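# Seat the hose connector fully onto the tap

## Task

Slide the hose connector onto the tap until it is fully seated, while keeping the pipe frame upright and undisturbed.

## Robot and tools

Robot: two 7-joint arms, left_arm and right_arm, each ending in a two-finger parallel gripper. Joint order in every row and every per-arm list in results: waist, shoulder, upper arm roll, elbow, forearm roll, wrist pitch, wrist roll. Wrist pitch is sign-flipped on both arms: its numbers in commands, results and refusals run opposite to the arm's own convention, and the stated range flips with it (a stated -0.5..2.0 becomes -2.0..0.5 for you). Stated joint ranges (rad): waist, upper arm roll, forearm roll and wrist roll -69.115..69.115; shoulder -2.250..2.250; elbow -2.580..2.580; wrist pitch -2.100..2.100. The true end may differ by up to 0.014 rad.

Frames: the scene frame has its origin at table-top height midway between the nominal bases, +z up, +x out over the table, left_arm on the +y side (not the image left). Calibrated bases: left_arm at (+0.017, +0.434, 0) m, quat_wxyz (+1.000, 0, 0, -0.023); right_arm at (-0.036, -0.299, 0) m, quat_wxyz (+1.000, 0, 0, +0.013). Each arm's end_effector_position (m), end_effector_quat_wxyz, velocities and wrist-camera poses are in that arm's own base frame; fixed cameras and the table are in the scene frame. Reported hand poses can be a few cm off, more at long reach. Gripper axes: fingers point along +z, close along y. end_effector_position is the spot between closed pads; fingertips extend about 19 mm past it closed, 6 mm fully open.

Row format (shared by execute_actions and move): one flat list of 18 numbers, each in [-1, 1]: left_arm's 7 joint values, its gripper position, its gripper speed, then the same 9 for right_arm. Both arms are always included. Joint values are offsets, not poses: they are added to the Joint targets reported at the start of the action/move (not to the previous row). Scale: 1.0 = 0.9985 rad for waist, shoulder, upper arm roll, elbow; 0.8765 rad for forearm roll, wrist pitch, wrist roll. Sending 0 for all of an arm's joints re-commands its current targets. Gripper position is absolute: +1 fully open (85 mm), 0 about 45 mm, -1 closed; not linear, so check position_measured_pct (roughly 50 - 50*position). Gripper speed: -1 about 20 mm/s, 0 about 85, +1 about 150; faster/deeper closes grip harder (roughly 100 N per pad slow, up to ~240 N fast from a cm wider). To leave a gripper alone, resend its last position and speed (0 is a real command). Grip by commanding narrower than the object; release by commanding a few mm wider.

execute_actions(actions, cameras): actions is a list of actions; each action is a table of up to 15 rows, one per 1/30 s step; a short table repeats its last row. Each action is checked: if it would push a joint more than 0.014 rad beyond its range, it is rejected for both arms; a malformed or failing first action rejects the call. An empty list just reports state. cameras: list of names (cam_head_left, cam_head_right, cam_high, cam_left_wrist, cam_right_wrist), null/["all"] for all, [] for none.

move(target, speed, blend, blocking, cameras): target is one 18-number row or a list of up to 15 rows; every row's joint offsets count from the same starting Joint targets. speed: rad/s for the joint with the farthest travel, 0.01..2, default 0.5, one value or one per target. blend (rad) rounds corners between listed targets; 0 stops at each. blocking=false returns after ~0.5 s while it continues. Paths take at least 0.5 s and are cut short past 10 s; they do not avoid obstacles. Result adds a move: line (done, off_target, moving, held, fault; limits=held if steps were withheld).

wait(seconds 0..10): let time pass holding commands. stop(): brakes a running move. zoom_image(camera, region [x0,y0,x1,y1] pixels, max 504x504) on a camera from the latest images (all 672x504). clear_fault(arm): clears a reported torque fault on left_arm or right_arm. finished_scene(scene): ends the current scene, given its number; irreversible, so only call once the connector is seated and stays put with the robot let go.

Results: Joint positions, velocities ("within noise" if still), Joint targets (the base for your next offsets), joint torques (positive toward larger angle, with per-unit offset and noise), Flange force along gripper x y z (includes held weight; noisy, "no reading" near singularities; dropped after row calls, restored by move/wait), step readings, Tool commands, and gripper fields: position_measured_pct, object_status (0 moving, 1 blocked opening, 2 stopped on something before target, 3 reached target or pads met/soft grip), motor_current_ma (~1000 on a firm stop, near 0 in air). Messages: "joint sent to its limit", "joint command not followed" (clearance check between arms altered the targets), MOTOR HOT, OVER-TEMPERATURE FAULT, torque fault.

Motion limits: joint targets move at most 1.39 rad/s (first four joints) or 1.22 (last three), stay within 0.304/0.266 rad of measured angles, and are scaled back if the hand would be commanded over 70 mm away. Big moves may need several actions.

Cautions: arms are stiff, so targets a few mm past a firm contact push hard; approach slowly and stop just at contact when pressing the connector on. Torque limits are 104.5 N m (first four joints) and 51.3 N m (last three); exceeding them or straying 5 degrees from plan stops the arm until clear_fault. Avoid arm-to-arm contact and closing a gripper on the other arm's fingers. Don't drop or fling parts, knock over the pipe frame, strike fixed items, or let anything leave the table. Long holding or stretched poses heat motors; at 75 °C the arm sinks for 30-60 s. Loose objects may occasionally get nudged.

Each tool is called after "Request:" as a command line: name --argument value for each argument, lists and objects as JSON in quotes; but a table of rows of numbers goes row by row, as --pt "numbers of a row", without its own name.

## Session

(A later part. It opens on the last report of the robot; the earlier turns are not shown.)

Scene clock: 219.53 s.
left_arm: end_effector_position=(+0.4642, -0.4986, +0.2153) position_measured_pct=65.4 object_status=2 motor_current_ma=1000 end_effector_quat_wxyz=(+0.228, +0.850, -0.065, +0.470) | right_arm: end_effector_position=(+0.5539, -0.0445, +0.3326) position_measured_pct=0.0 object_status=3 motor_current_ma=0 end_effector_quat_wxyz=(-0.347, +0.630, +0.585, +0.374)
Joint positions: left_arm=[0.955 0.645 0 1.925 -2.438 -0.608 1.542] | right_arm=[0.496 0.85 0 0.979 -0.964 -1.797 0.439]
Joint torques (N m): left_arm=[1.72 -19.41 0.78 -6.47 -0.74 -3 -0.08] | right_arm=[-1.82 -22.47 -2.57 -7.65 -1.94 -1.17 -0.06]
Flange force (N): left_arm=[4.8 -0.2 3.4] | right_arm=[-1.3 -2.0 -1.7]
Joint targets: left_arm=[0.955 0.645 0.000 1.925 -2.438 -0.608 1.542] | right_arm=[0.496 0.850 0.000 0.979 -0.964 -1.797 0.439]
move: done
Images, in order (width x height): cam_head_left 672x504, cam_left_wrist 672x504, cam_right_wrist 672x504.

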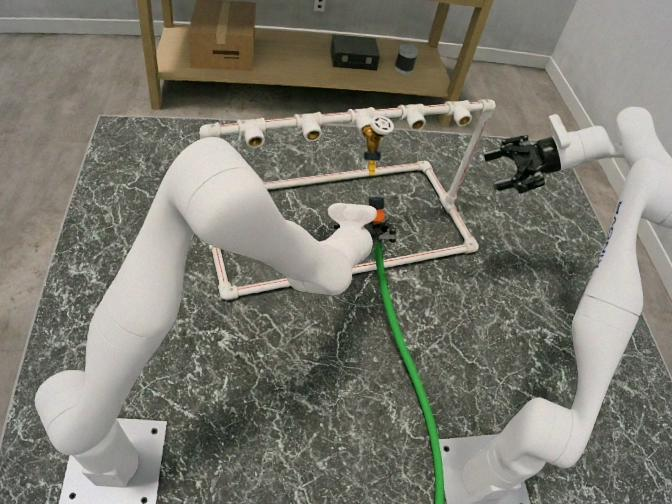

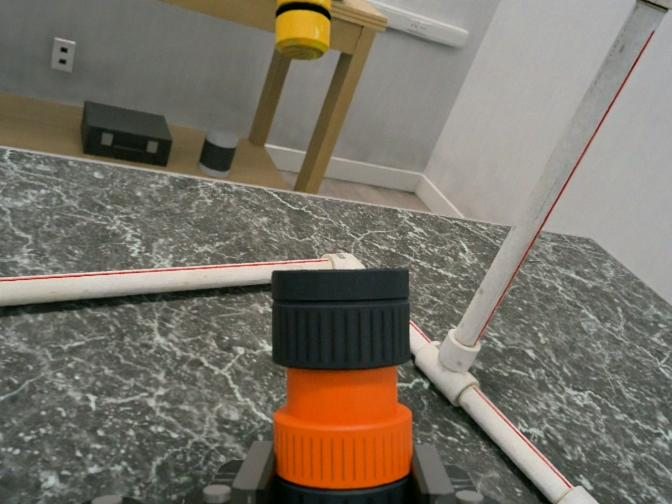

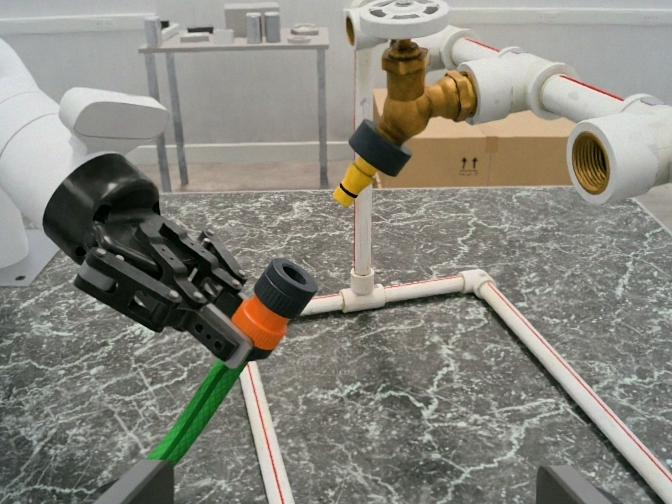

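Request:
move --target '[-0.0373,-0.0348,0,-0.0023,-0.0238,0.047,-0.0148,-0.4,-1,0,0,0,0,0,0,0,1,-1]' --speed 0.12 --cameras '["cam_left_wrist","cam_right_wrist","cam_head_left"]'

Request:
zoom_image --camera "cam_right_wrist" --region '[240, 100, 440, 400]'

Request:
zoom_image --camera "cam_left_wrist" --region '[240, 0, 440, 400]'

Scene clock: 238.13 s.
left_arm: end_effector_position=(+0.4761, -0.4885, +0.2306) position_measured_pct=65.4 object_status=2 motor_current_ma=1000 end_effector_quat_wxyz=(+0.228, +0.850, -0.065, +0.470) | right_arm: end_effector_position=(+0.5539, -0.0445, +0.3326) position_measured_pct=0.0 object_status=3 motor_current_ma=0 end_effector_quat_wxyz=(-0.347, +0.630, +0.585, +0.374)
Joint positions: left_arm=[0.918 0.61 0 1.922 -2.459 -0.566 1.529] | right_arm=[0.496 0.85 0 0.979 -0.964 -1.797 0.439]
Joint torques (N m): left_arm=[1.59 -19.22 0.84 -6.9 -0.78 -3.05 -0.1] | right_arm=[-1.79 -22.48 -2.58 -7.69 -1.93 -1.16 -0.06]
Flange force (N): left_arm=[4.9 0.1 3.0] | right_arm=[-1.3 -2.2 -1.6]
Joint targets: left_arm=[0.918 0.610 0.000 1.922 -2.459 -0.566 1.529] | right_arm=[0.496 0.850 0.000 0.979 -0.964 -1.797 0.439]
move: done
Images, in order (width x height): cam_head_left 672x504, cam_left_wrist 672x504, cam_right_wrist 672x504.

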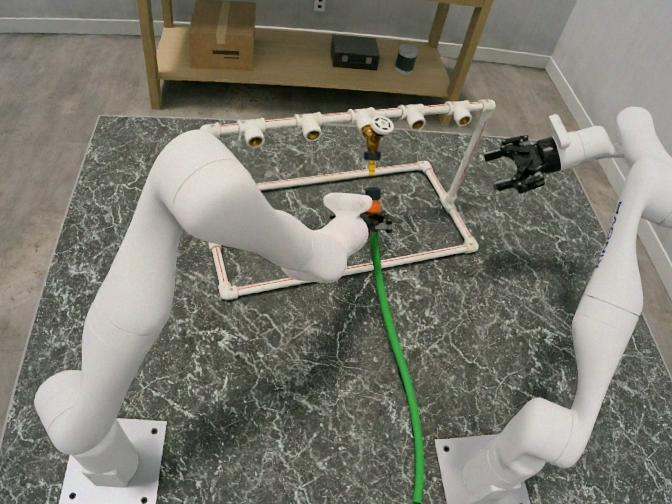

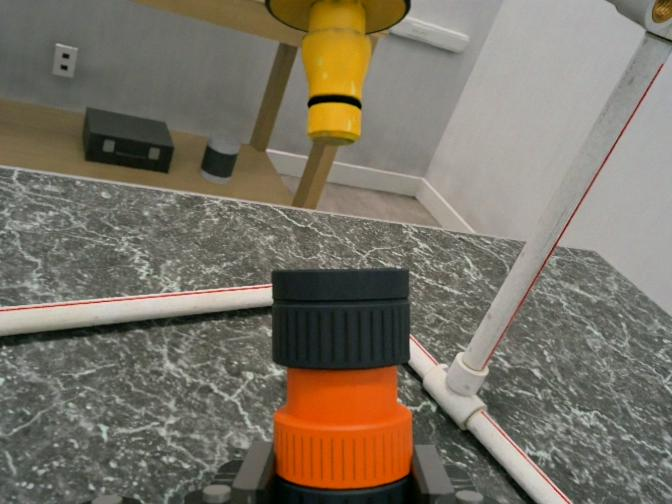

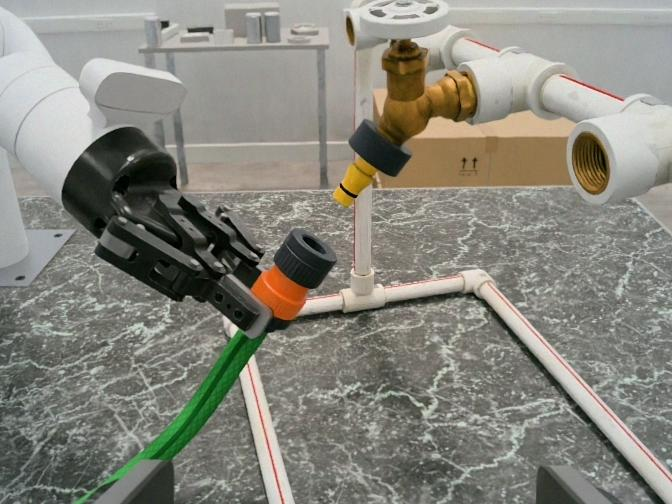

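Scaled by 1.680.

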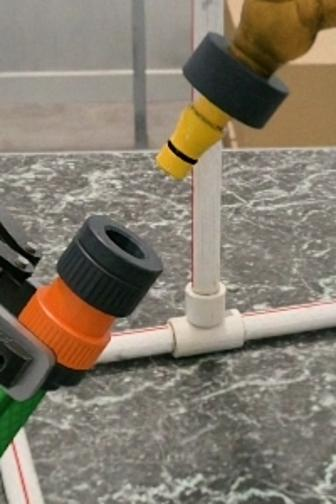

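Scaled by 1.260.

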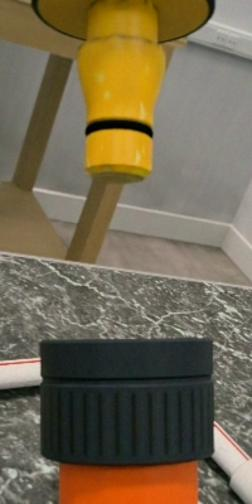

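Request:
move --pt "0 0 0 0 0 0 0 -0.4 -1 -0.12 -0.3 0 0 0.15 0.2 -0.01 1 -1" --pt "0 0 0 0 0 0 0 -0.4 -1 -0.4316 -0.4585 0 -0.002 0.4969 0.5784 -0.0345 1 -1" --speed 0.4 --blend '[0.1,0]'

Scene clock: 271.13 s.
left_arm: end_effector_position=(+0.4761, -0.4885, +0.2306) position_measured_pct=65.4 object_status=2 motor_current_ma=1000 end_effector_quat_wxyz=(+0.228, +0.850, -0.065, +0.470) | right_arm: end_effector_position=(+0.6120, +0.0864, +0.5006) position_measured_pct=0.0 object_status=3 motor_current_ma=0 end_effector_quat_wxyz=(+0.061, +0.548, +0.760, +0.343)
Joint positions: left_arm=[0.918 0.61 0 1.922 -2.459 -0.566 1.529] | right_arm=[0.065 0.392 0 0.977 -0.529 -1.29 0.409]
Joint torques (N m): left_arm=[1.62 -19.28 0.86 -6.79 -0.75 -2.98 -0.11] | right_arm=[-1.64 -17.79 -1.56 -10.1 -1.07 1.15 -0.11]
Flange force (N): left_arm=[4.7 0.0 3.4] | right_arm=[-3.5 -1.5 -1.3]
Joint targets: left_arm=[0.918 0.610 0.000 1.922 -2.459 -0.566 1.529] | right_arm=[0.065 0.392 0.000 0.977 -0.529 -1.290 0.409]
move: done

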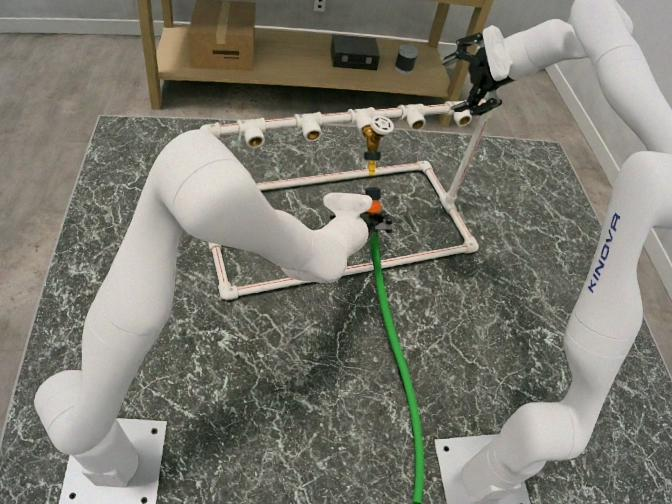

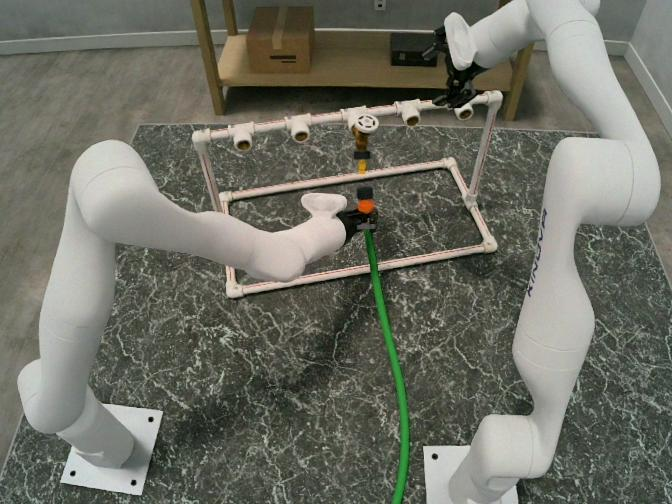

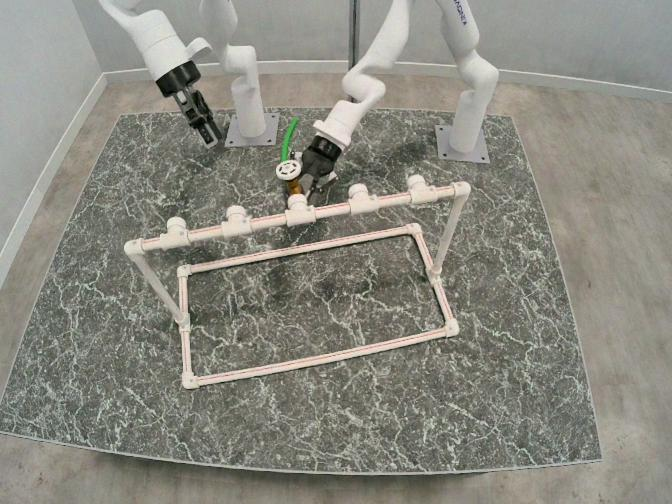

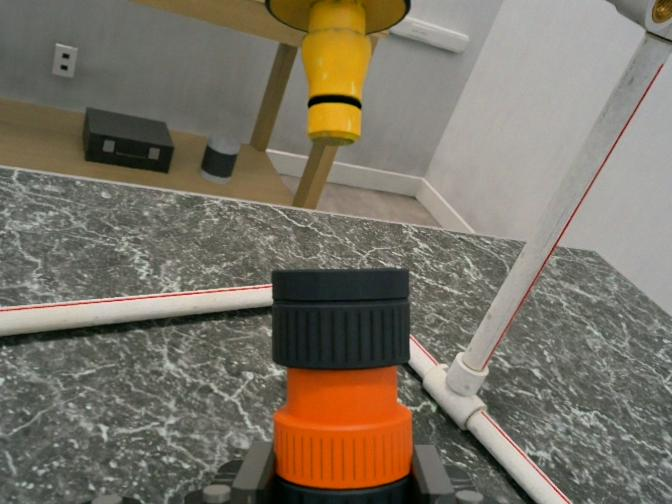

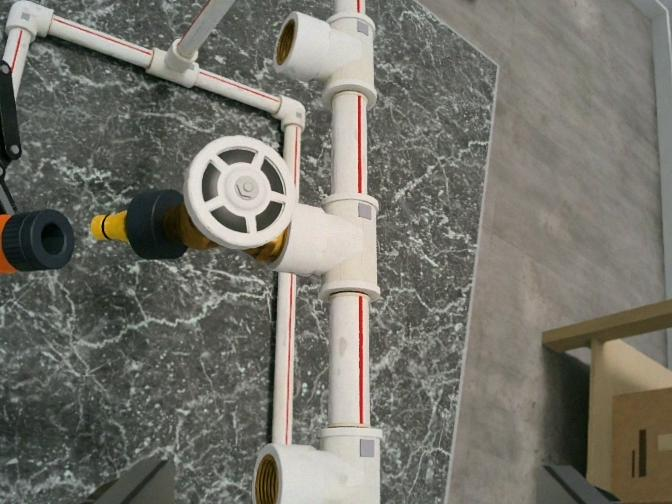

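Request:
move --target '[0,0,0,0,0,0,0,-0.4,-1,-0.1362,0.1704,0,0.0841,0.0075,0.3282,0.0114,1,-1]' --speed 0.25

Request:
zoom_image --camera "cam_high" --region '[180, 120, 340, 240]'

Request:
zoom_image --camera "cam_head_left" --region '[320, 40, 480, 190]'

Scene clock: 290.63 s.
left_arm: end_effector_position=(+0.4761, -0.4885, +0.2306) position_measured_pct=65.4 object_status=2 motor_current_ma=1000 end_effector_quat_wxyz=(+0.228, +0.850, -0.065, +0.470) | right_arm: end_effector_position=(+0.6844, +0.1549, +0.3882) position_measured_pct=0.0 object_status=3 motor_current_ma=0 end_effector_quat_wxyz=(+0.061, +0.548, +0.760, +0.343)
Joint positions: left_arm=[0.918 0.61 0 1.922 -2.459 -0.566 1.529] | right_arm=[-0.071 0.562 0 1.061 -0.522 -1.003 0.419]
Joint torques (N m): left_arm=[1.52 -19.42 0.84 -6.8 -0.74 -3.04 -0.14] | right_arm=[-1.86 -20.83 -1.6 -10.42 -0.86 1.1 -0.1]
Flange force (N): left_arm=[4.6 0.2 3.6] | right_arm=[-3.1 -1.8 -1.5]
Joint targets: left_arm=[0.918 0.610 0.000 1.922 -2.459 -0.566 1.529] | right_arm=[-0.071 0.562 0.000 1.061 -0.522 -1.003 0.419]
move: done

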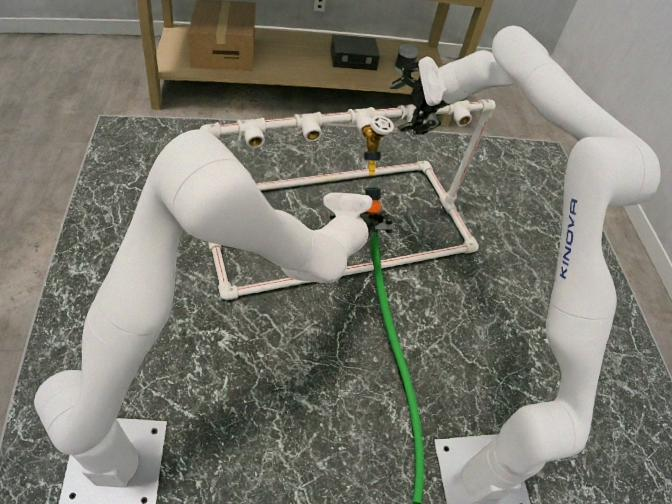

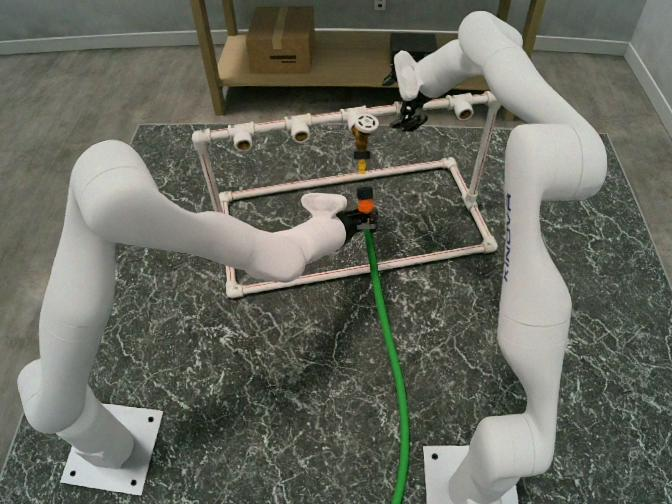

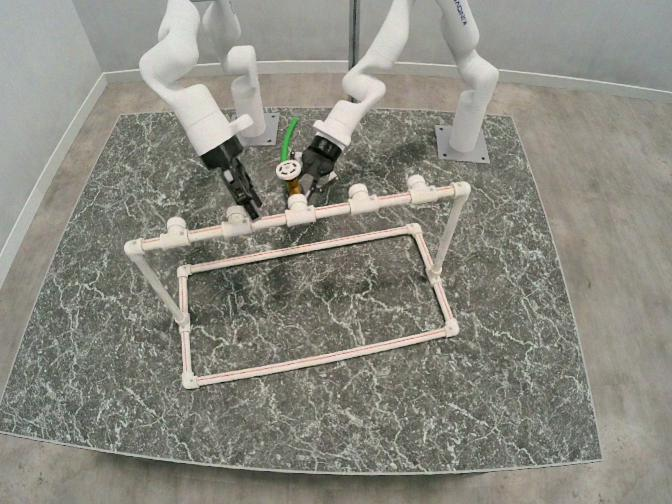

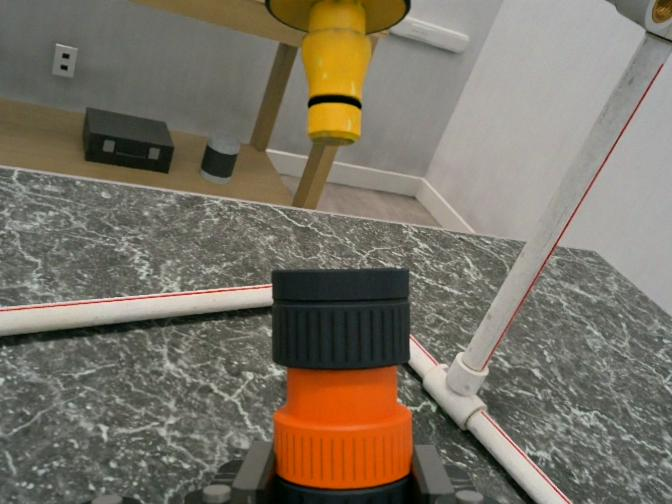

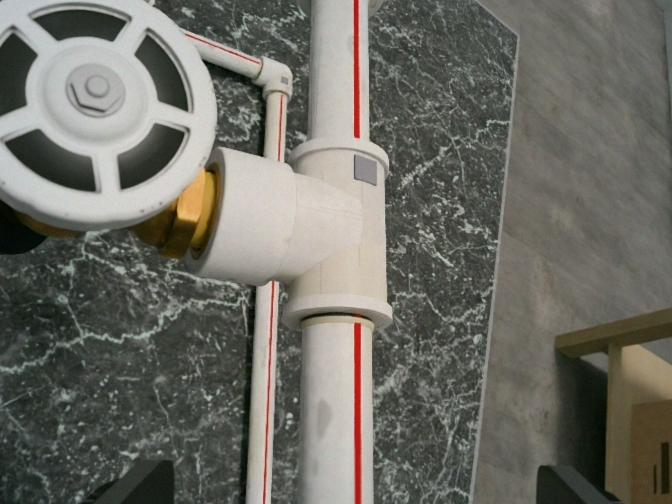

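Scaled by 3.150 from the camera's 672x504 image, which has a finer 960x720 frame.

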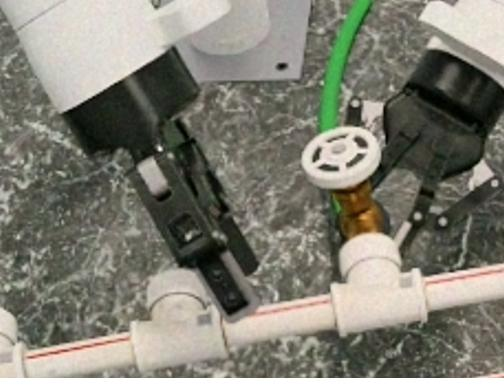

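Scaled by 3.150 from the camera's 672x504 image, which has a finer 960x720 frame.

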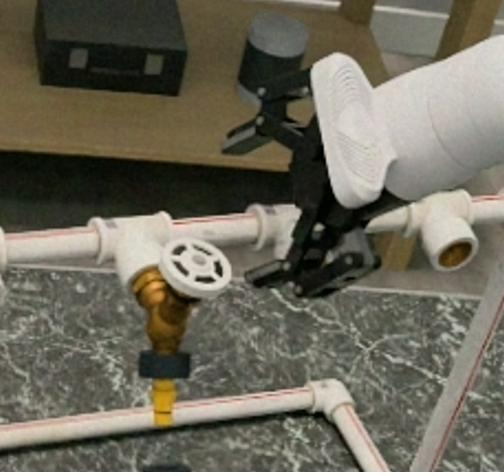

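Request:
move --target '[0,0,0,0,0,0,0,-0.4,-1,-0.0583,0.0781,0,0.0096,-0.0015,0.1204,-0.0092,1,-1]' --speed 0.07

Request:
zoom_image --camera "cam_high" --region '[180, 120, 340, 240]'

Request:
zoom_image --camera "cam_head_left" --region '[320, 40, 480, 190]'

Scene clock: 306.27 s.
left_arm: end_effector_position=(+0.4761, -0.4885, +0.2306) position_measured_pct=65.4 object_status=2 motor_current_ma=1000 end_effector_quat_wxyz=(+0.228, +0.850, -0.065, +0.470) | right_arm: end_effector_position=(+0.7071, +0.1894, +0.3424) position_measured_pct=0.0 object_status=3 motor_current_ma=0 end_effector_quat_wxyz=(+0.061, +0.548, +0.760, +0.343)
Joint positions: left_arm=[0.918 0.61 0 1.922 -2.459 -0.566 1.529] | right_arm=[-0.129 0.64 0 1.07 -0.524 -0.897 0.411]
Joint torques (N m): left_arm=[1.56 -19.33 0.89 -6.85 -0.7 -3.04 -0.05] | right_arm=[-1.8 -22.1 -1.61 -10.46 -0.78 1.12 -0.1]
Flange force (N): left_arm=[4.8 0.1 3.3] | right_arm=[-2.8 -1.8 -1.4]
Joint targets: left_arm=[0.918 0.610 0.000 1.922 -2.459 -0.566 1.529] | right_arm=[-0.129 0.640 0.000 1.070 -0.524 -0.897 0.411]
move: done

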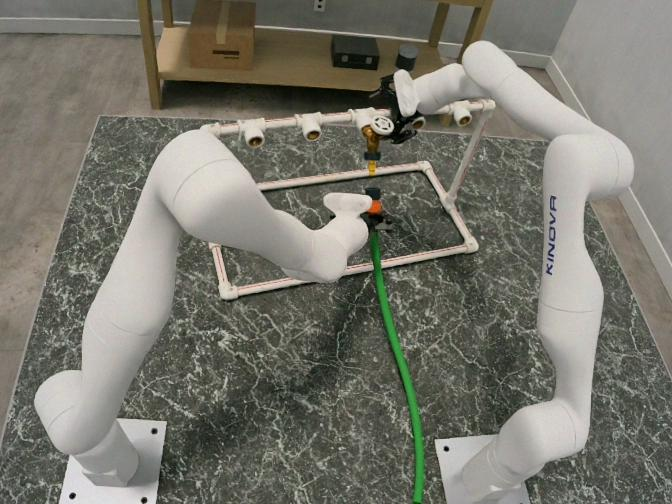

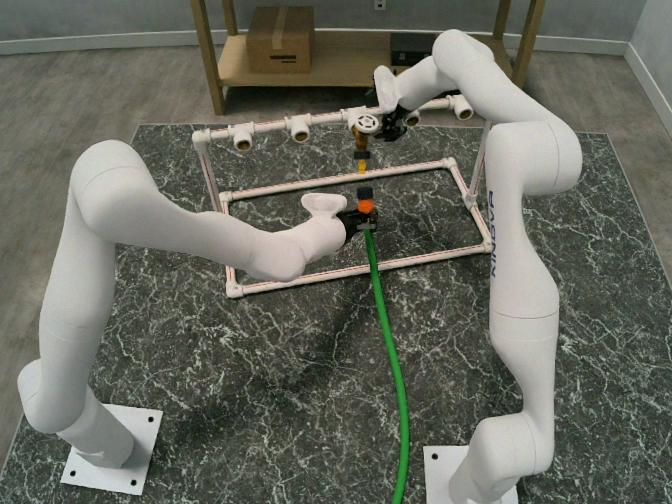

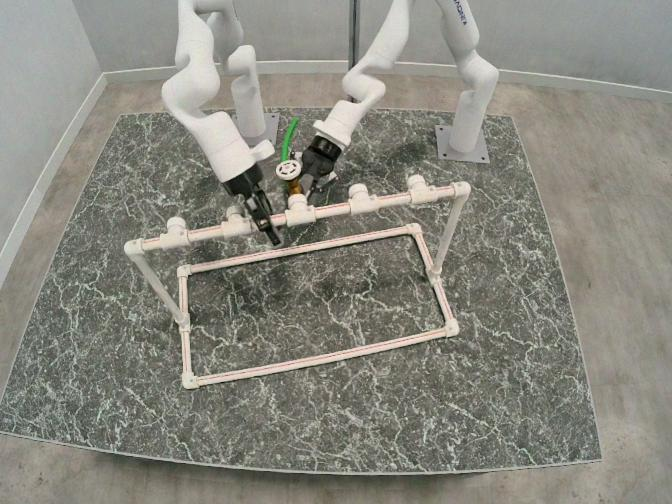

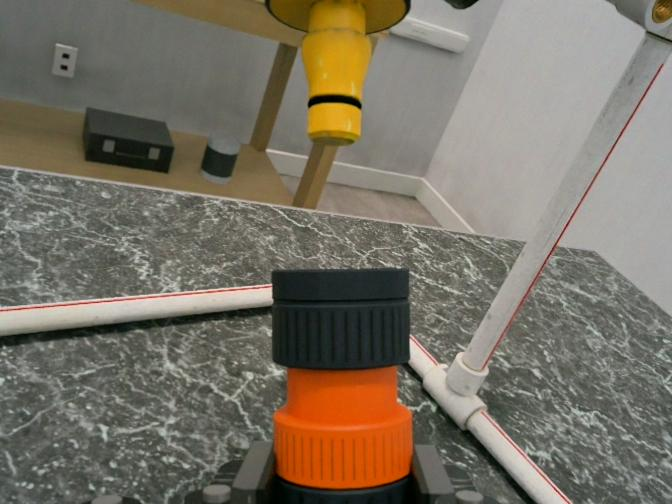

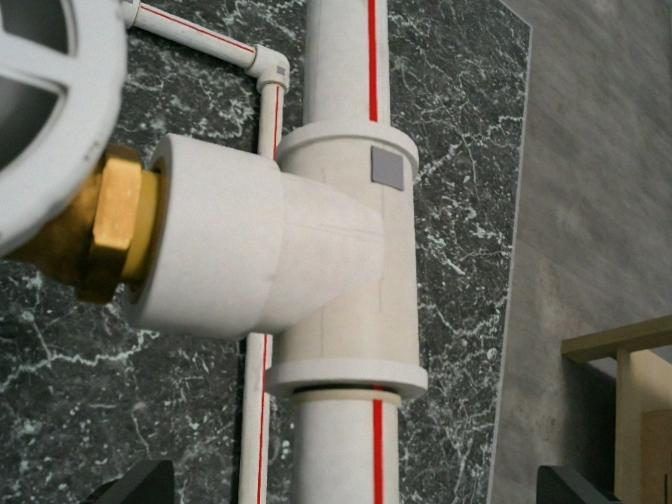

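Scaled by 3.150 from the camera's 672x504 image, which has a finer 960x720 frame.

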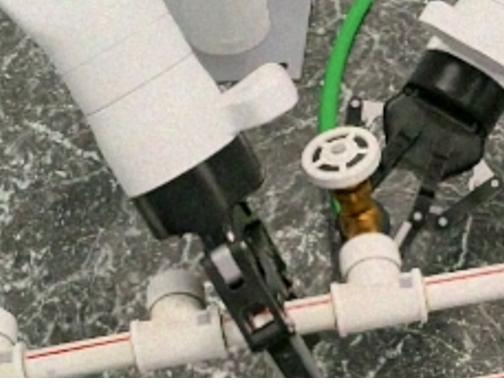

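Scaled by 3.150 from the camera's 672x504 image, which has a finer 960x720 frame.

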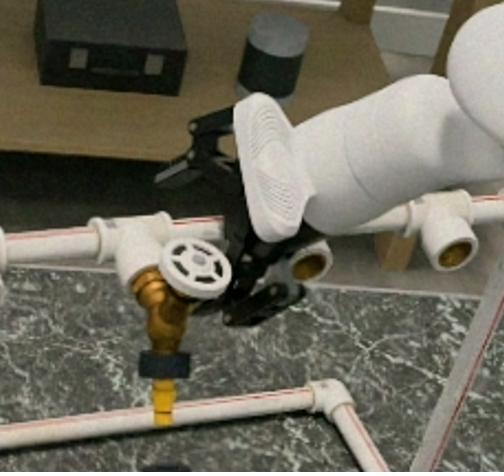

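Request:
move --target '[0,0,0,0,0,0,0,-0.4,-1,0,0,0,0,0,0,0,-0.75,-1]'

Request:
zoom_image --camera "cam_left_wrist" --region '[240, 0, 440, 400]'

Request:
zoom_image --camera "cam_head_left" --region '[340, 120, 410, 230]'

Request:
zoom_image --camera "cam_head_right" --region '[330, 120, 400, 230]'

Scene clock: 315.20 s.
left_arm: end_effector_position=(+0.4761, -0.4885, +0.2306) position_measured_pct=65.4 object_status=2 motor_current_ma=1000 end_effector_quat_wxyz=(+0.228, +0.850, -0.065, +0.470) | right_arm: end_effector_position=(+0.7071, +0.1894, +0.3423) position_measured_pct=83.1 object_status=0 motor_current_ma=1000 end_effector_quat_wxyz=(+0.061, +0.548, +0.760, +0.343)
Joint positions: left_arm=[0.918 0.61 0 1.922 -2.459 -0.566 1.529] | right_arm=[-0.129 0.641 0 1.07 -0.524 -0.897 0.411]
Joint torques (N m): left_arm=[1.6 -19.26 0.79 -6.91 -0.73 -3.02 -0.11] | right_arm=[-1.73 -25.17 -1.85 -12.85 -1.61 2.13 -0.37]
Flange force (N): left_arm=[4.6 -0.3 3.1] | right_arm=[-4.1 -5.2 1.0]
Joint targets: left_arm=[0.918 0.610 0.000 1.922 -2.459 -0.566 1.529] | right_arm=[-0.129 0.640 0.000 1.070 -0.524 -0.897 0.411]
move: done

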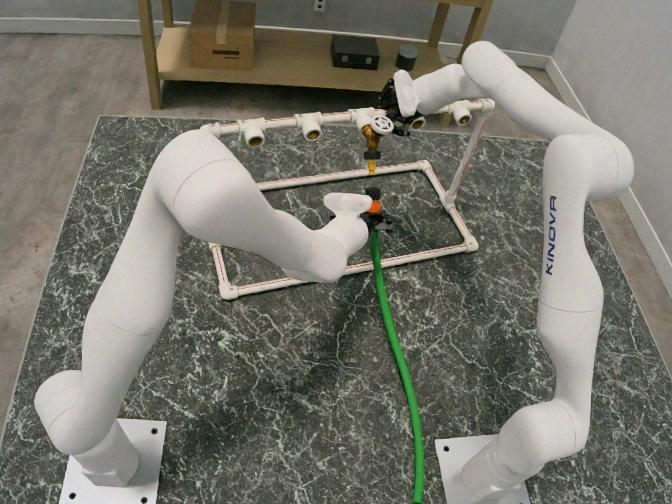

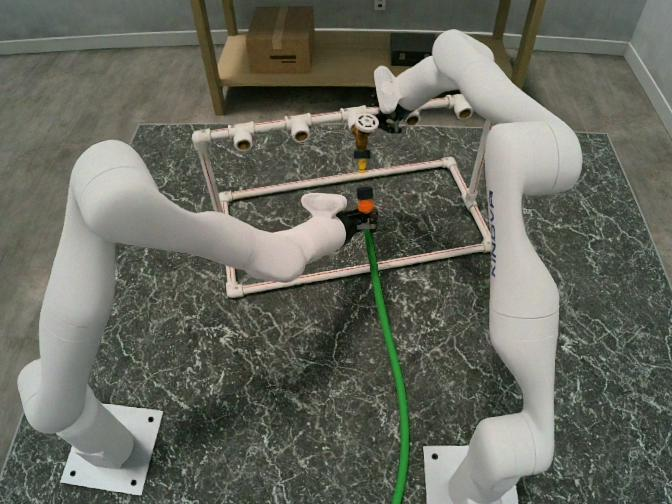

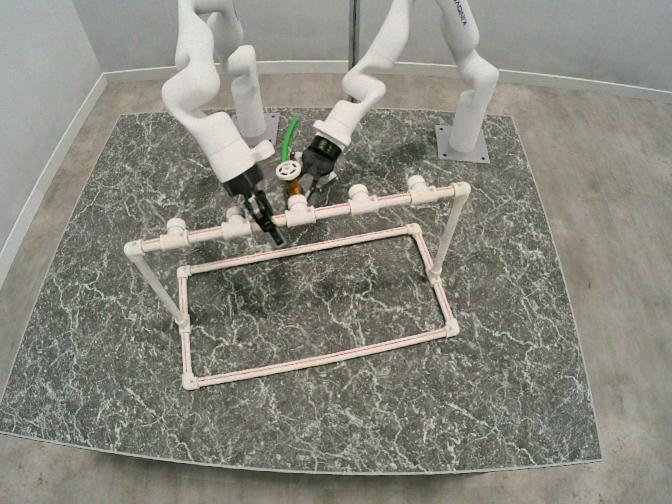

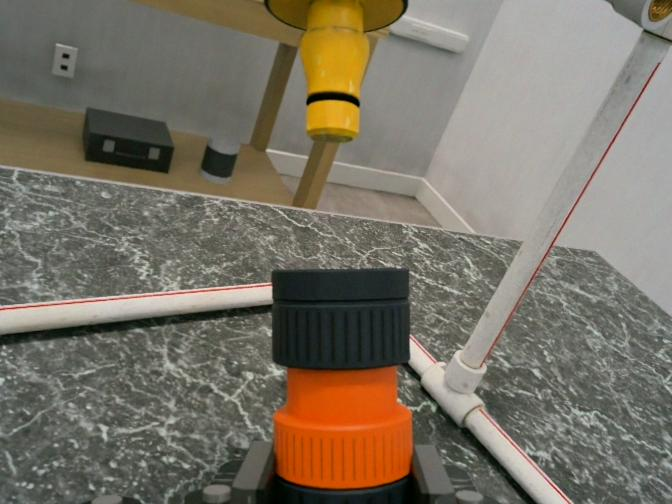

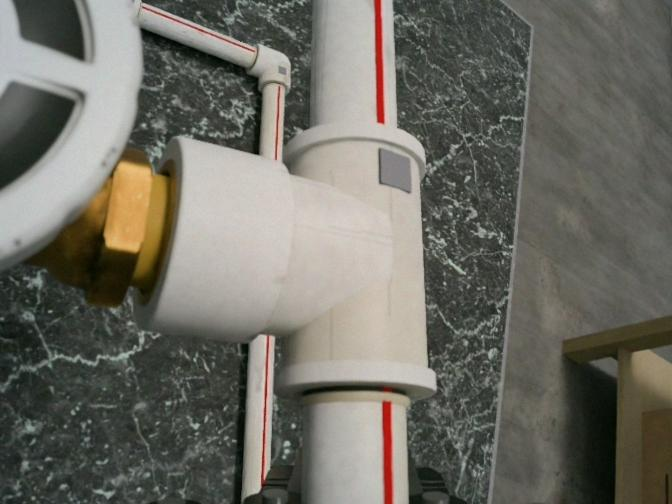

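Scaled by 1.260.

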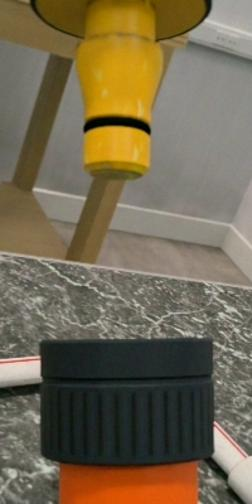

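Scaled by 4.582 from the camera's 672x504 image, which has a finer 960x720 frame.

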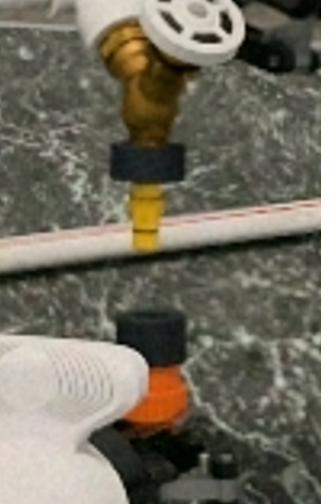

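Scaled by 4.582 from the camera's 672x504 image, which has a finer 960x720 frame.

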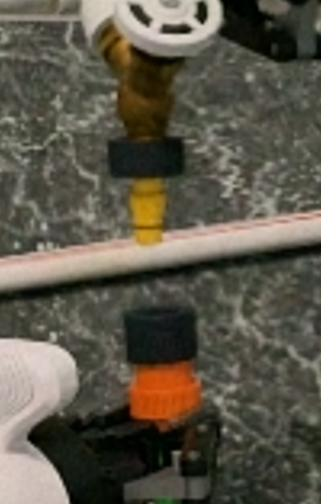

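Request:
move --target '[-0.0328,-0.028,0,-0.018,-0.0035,0.0548,-0.0882,-0.4,-1,0,0,0,0,0,0,0,-0.75,-1]' --speed 0.08

Request:
zoom_image --camera "cam_left_wrist" --region '[240, 0, 440, 400]'

Request:
zoom_image --camera "cam_head_left" --region '[340, 120, 410, 230]'

Request:
zoom_image --camera "cam_head_right" --region '[330, 120, 400, 230]'

Request:
zoom_image --camera "cam_high" --region '[260, 140, 340, 220]'

Scene clock: 333.07 s.
left_arm: end_effector_position=(+0.4886, -0.4821, +0.2456) position_measured_pct=65.4 object_status=2 motor_current_ma=1000 end_effector_quat_wxyz=(+0.216, +0.848, -0.086, +0.476) | right_arm: end_effector_position=(+0.7071, +0.1894, +0.3424) position_measured_pct=83.1 object_status=2 motor_current_ma=1000 end_effector_quat_wxyz=(+0.061, +0.548, +0.760, +0.343)
Joint positions: left_arm=[0.885 0.582 0 1.904 -2.462 -0.518 1.451] | right_arm=[-0.129 0.64 0 1.07 -0.524 -0.897 0.411]
Joint torques (N m): left_arm=[1.53 -19.26 0.9 -7.23 -0.75 -2.97 -0.11] | right_arm=[-1.73 -25.15 -1.85 -12.82 -1.63 2.12 -0.41]
Flange force (N): left_arm=[4.7 -0.1 3.1] | right_arm=[-4.2 -5.2 1.0]
Joint targets: left_arm=[0.885 0.582 0.000 1.904 -2.462 -0.518 1.451] | right_arm=[-0.129 0.640 0.000 1.070 -0.524 -0.897 0.411]
move: done

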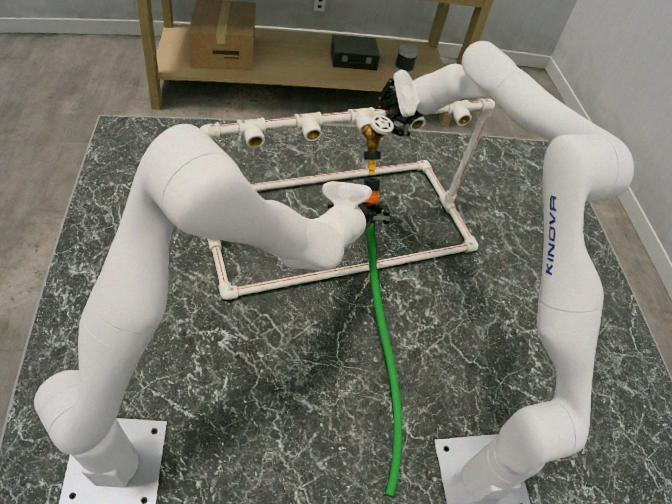

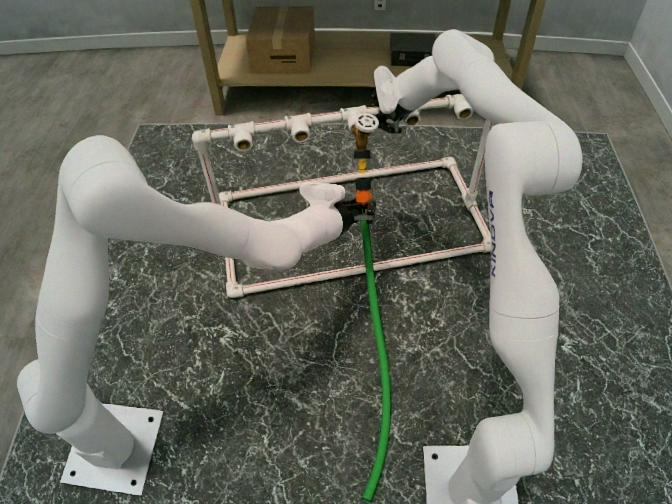

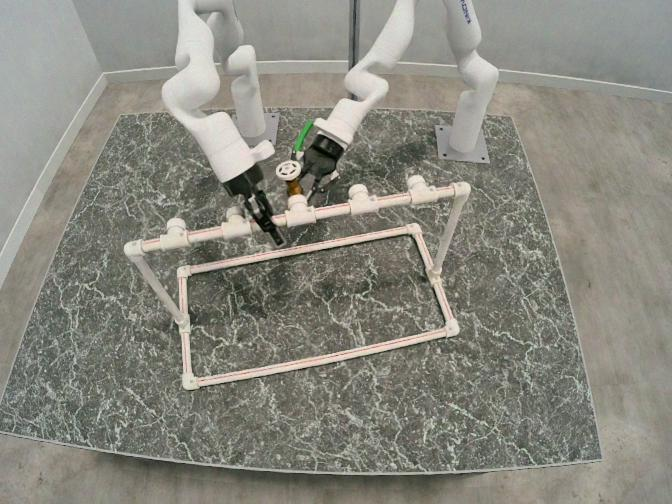

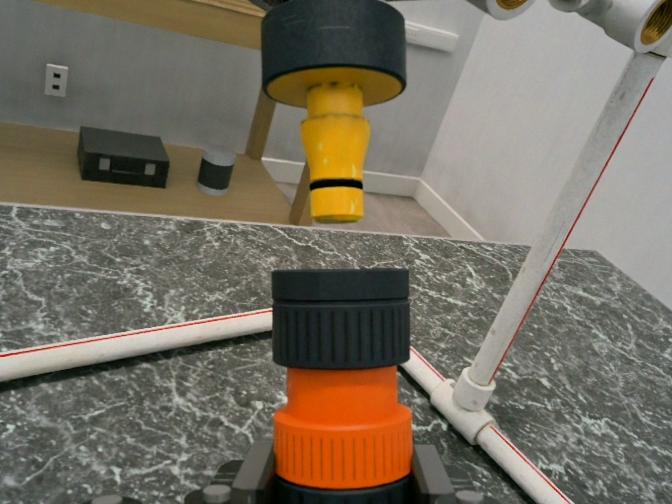

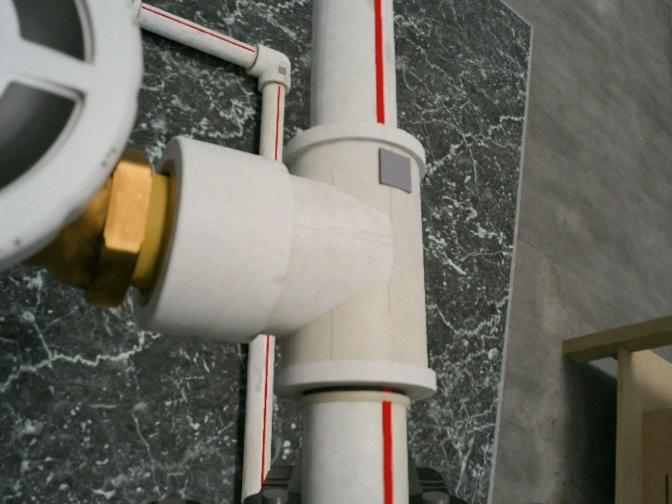

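Scaled by 1.260.

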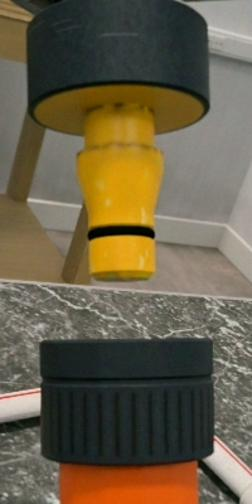

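Scaled by 4.582 from the camera's 672x504 image, which has a finer 960x720 frame.

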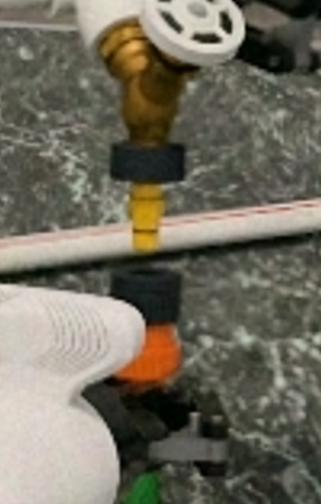

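Scaled by 4.582 from the camera's 672x504 image, which has a finer 960x720 frame.

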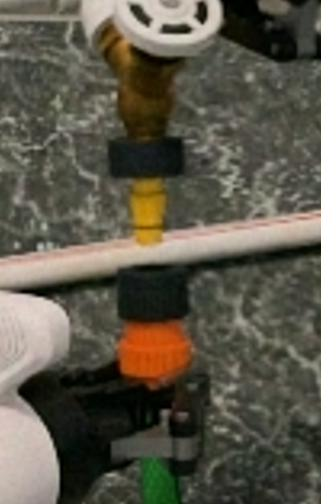

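Scaled by 6.300 from the camera's 672x504 image, which has a finer 960x720 frame.

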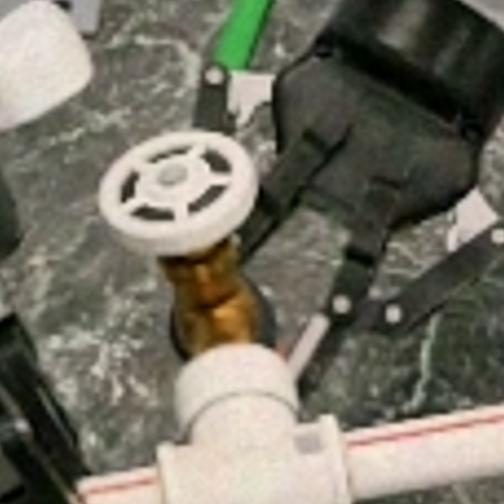

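Request:
move --target '[-0.0171,-0.0184,0,-0.0228,0.0229,0.0439,-0.0428,-0.4,-1,0,0,0,0,0,0,0,-0.75,-1]' --speed 0.04 --cameras '["cam_left_wrist","cam_head_left","cam_head_right"]'

Request:
zoom_image --camera "cam_left_wrist" --region '[240, 0, 440, 400]'

Request:
zoom_image --camera "cam_head_left" --region '[340, 120, 410, 230]'

Request:
zoom_image --camera "cam_head_right" --region '[330, 120, 400, 230]'

Scene clock: 353.63 s.
left_arm: end_effector_position=(+0.4968, -0.4804, +0.2579) position_measured_pct=65.4 object_status=2 motor_current_ma=1000 end_effector_quat_wxyz=(+0.216, +0.848, -0.086, +0.476) | right_arm: end_effector_position=(+0.7071, +0.1894, +0.3424) position_measured_pct=83.1 object_status=2 motor_current_ma=1000 end_effector_quat_wxyz=(+0.061, +0.548, +0.760, +0.343)
Joint positions: left_arm=[0.868 0.564 0 1.882 -2.442 -0.48 1.414] | right_arm=[-0.129 0.64 0 1.07 -0.524 -0.897 0.411]
Joint torques (N m): left_arm=[1.48 -19.29 0.92 -7.64 -0.75 -2.97 -0.11] | right_arm=[-1.75 -25.18 -1.84 -12.83 -1.59 2.13 -0.41]
Flange force (N): left_arm=[4.7 -0.1 2.9] | right_arm=[-4.3 -5.2 1.0]
Joint targets: left_arm=[0.868 0.564 0.000 1.882 -2.442 -0.480 1.414] | right_arm=[-0.129 0.640 0.000 1.070 -0.524 -0.897 0.411]
move: done
Images, in order (width x height): cam_head_left 672x504, cam_head_right 672x504, cam_left_wrist 672x504.

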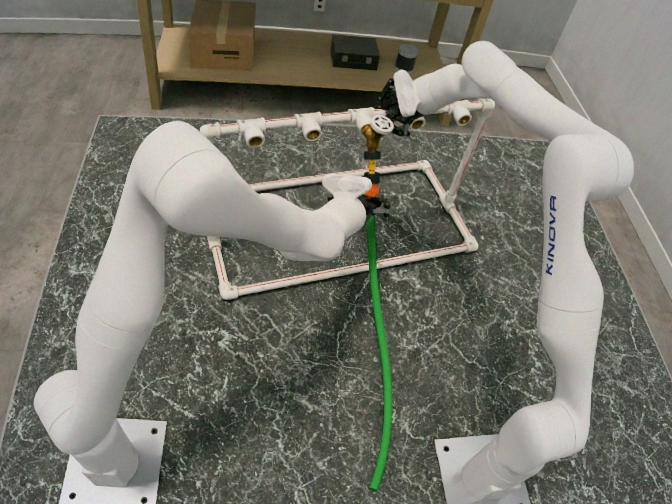

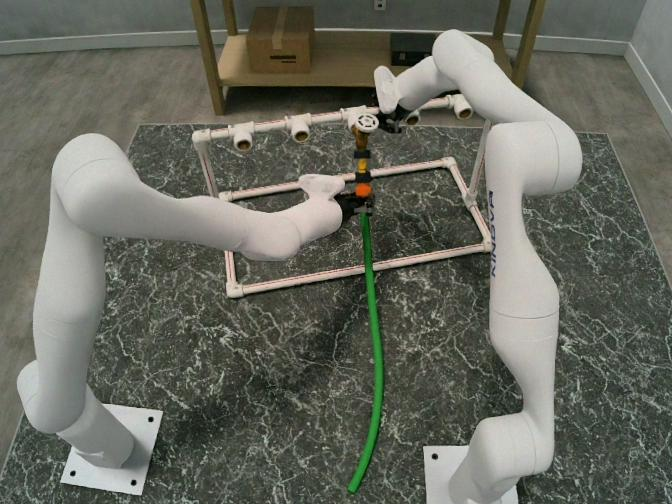

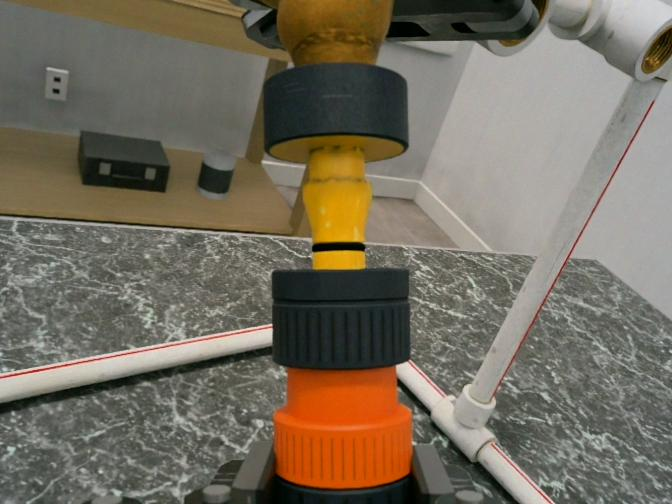

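Scaled by 1.260.

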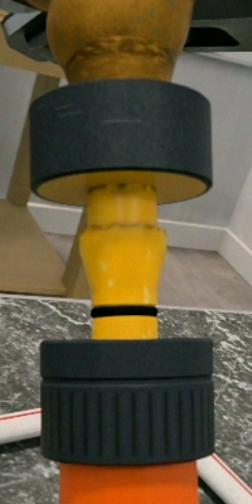

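Scaled by 4.582 from the camera's 672x504 image, which has a finer 960x720 frame.

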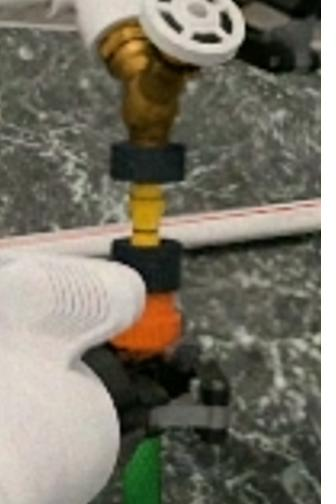

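Scaled by 4.582 from the camera's 672x504 image, which has a finer 960x720 frame.

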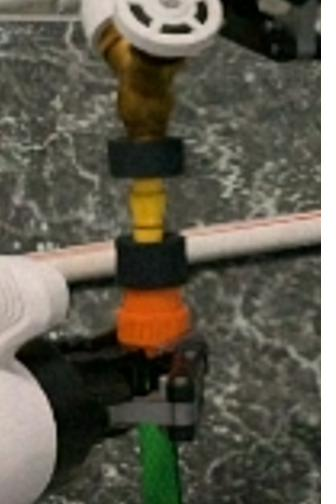

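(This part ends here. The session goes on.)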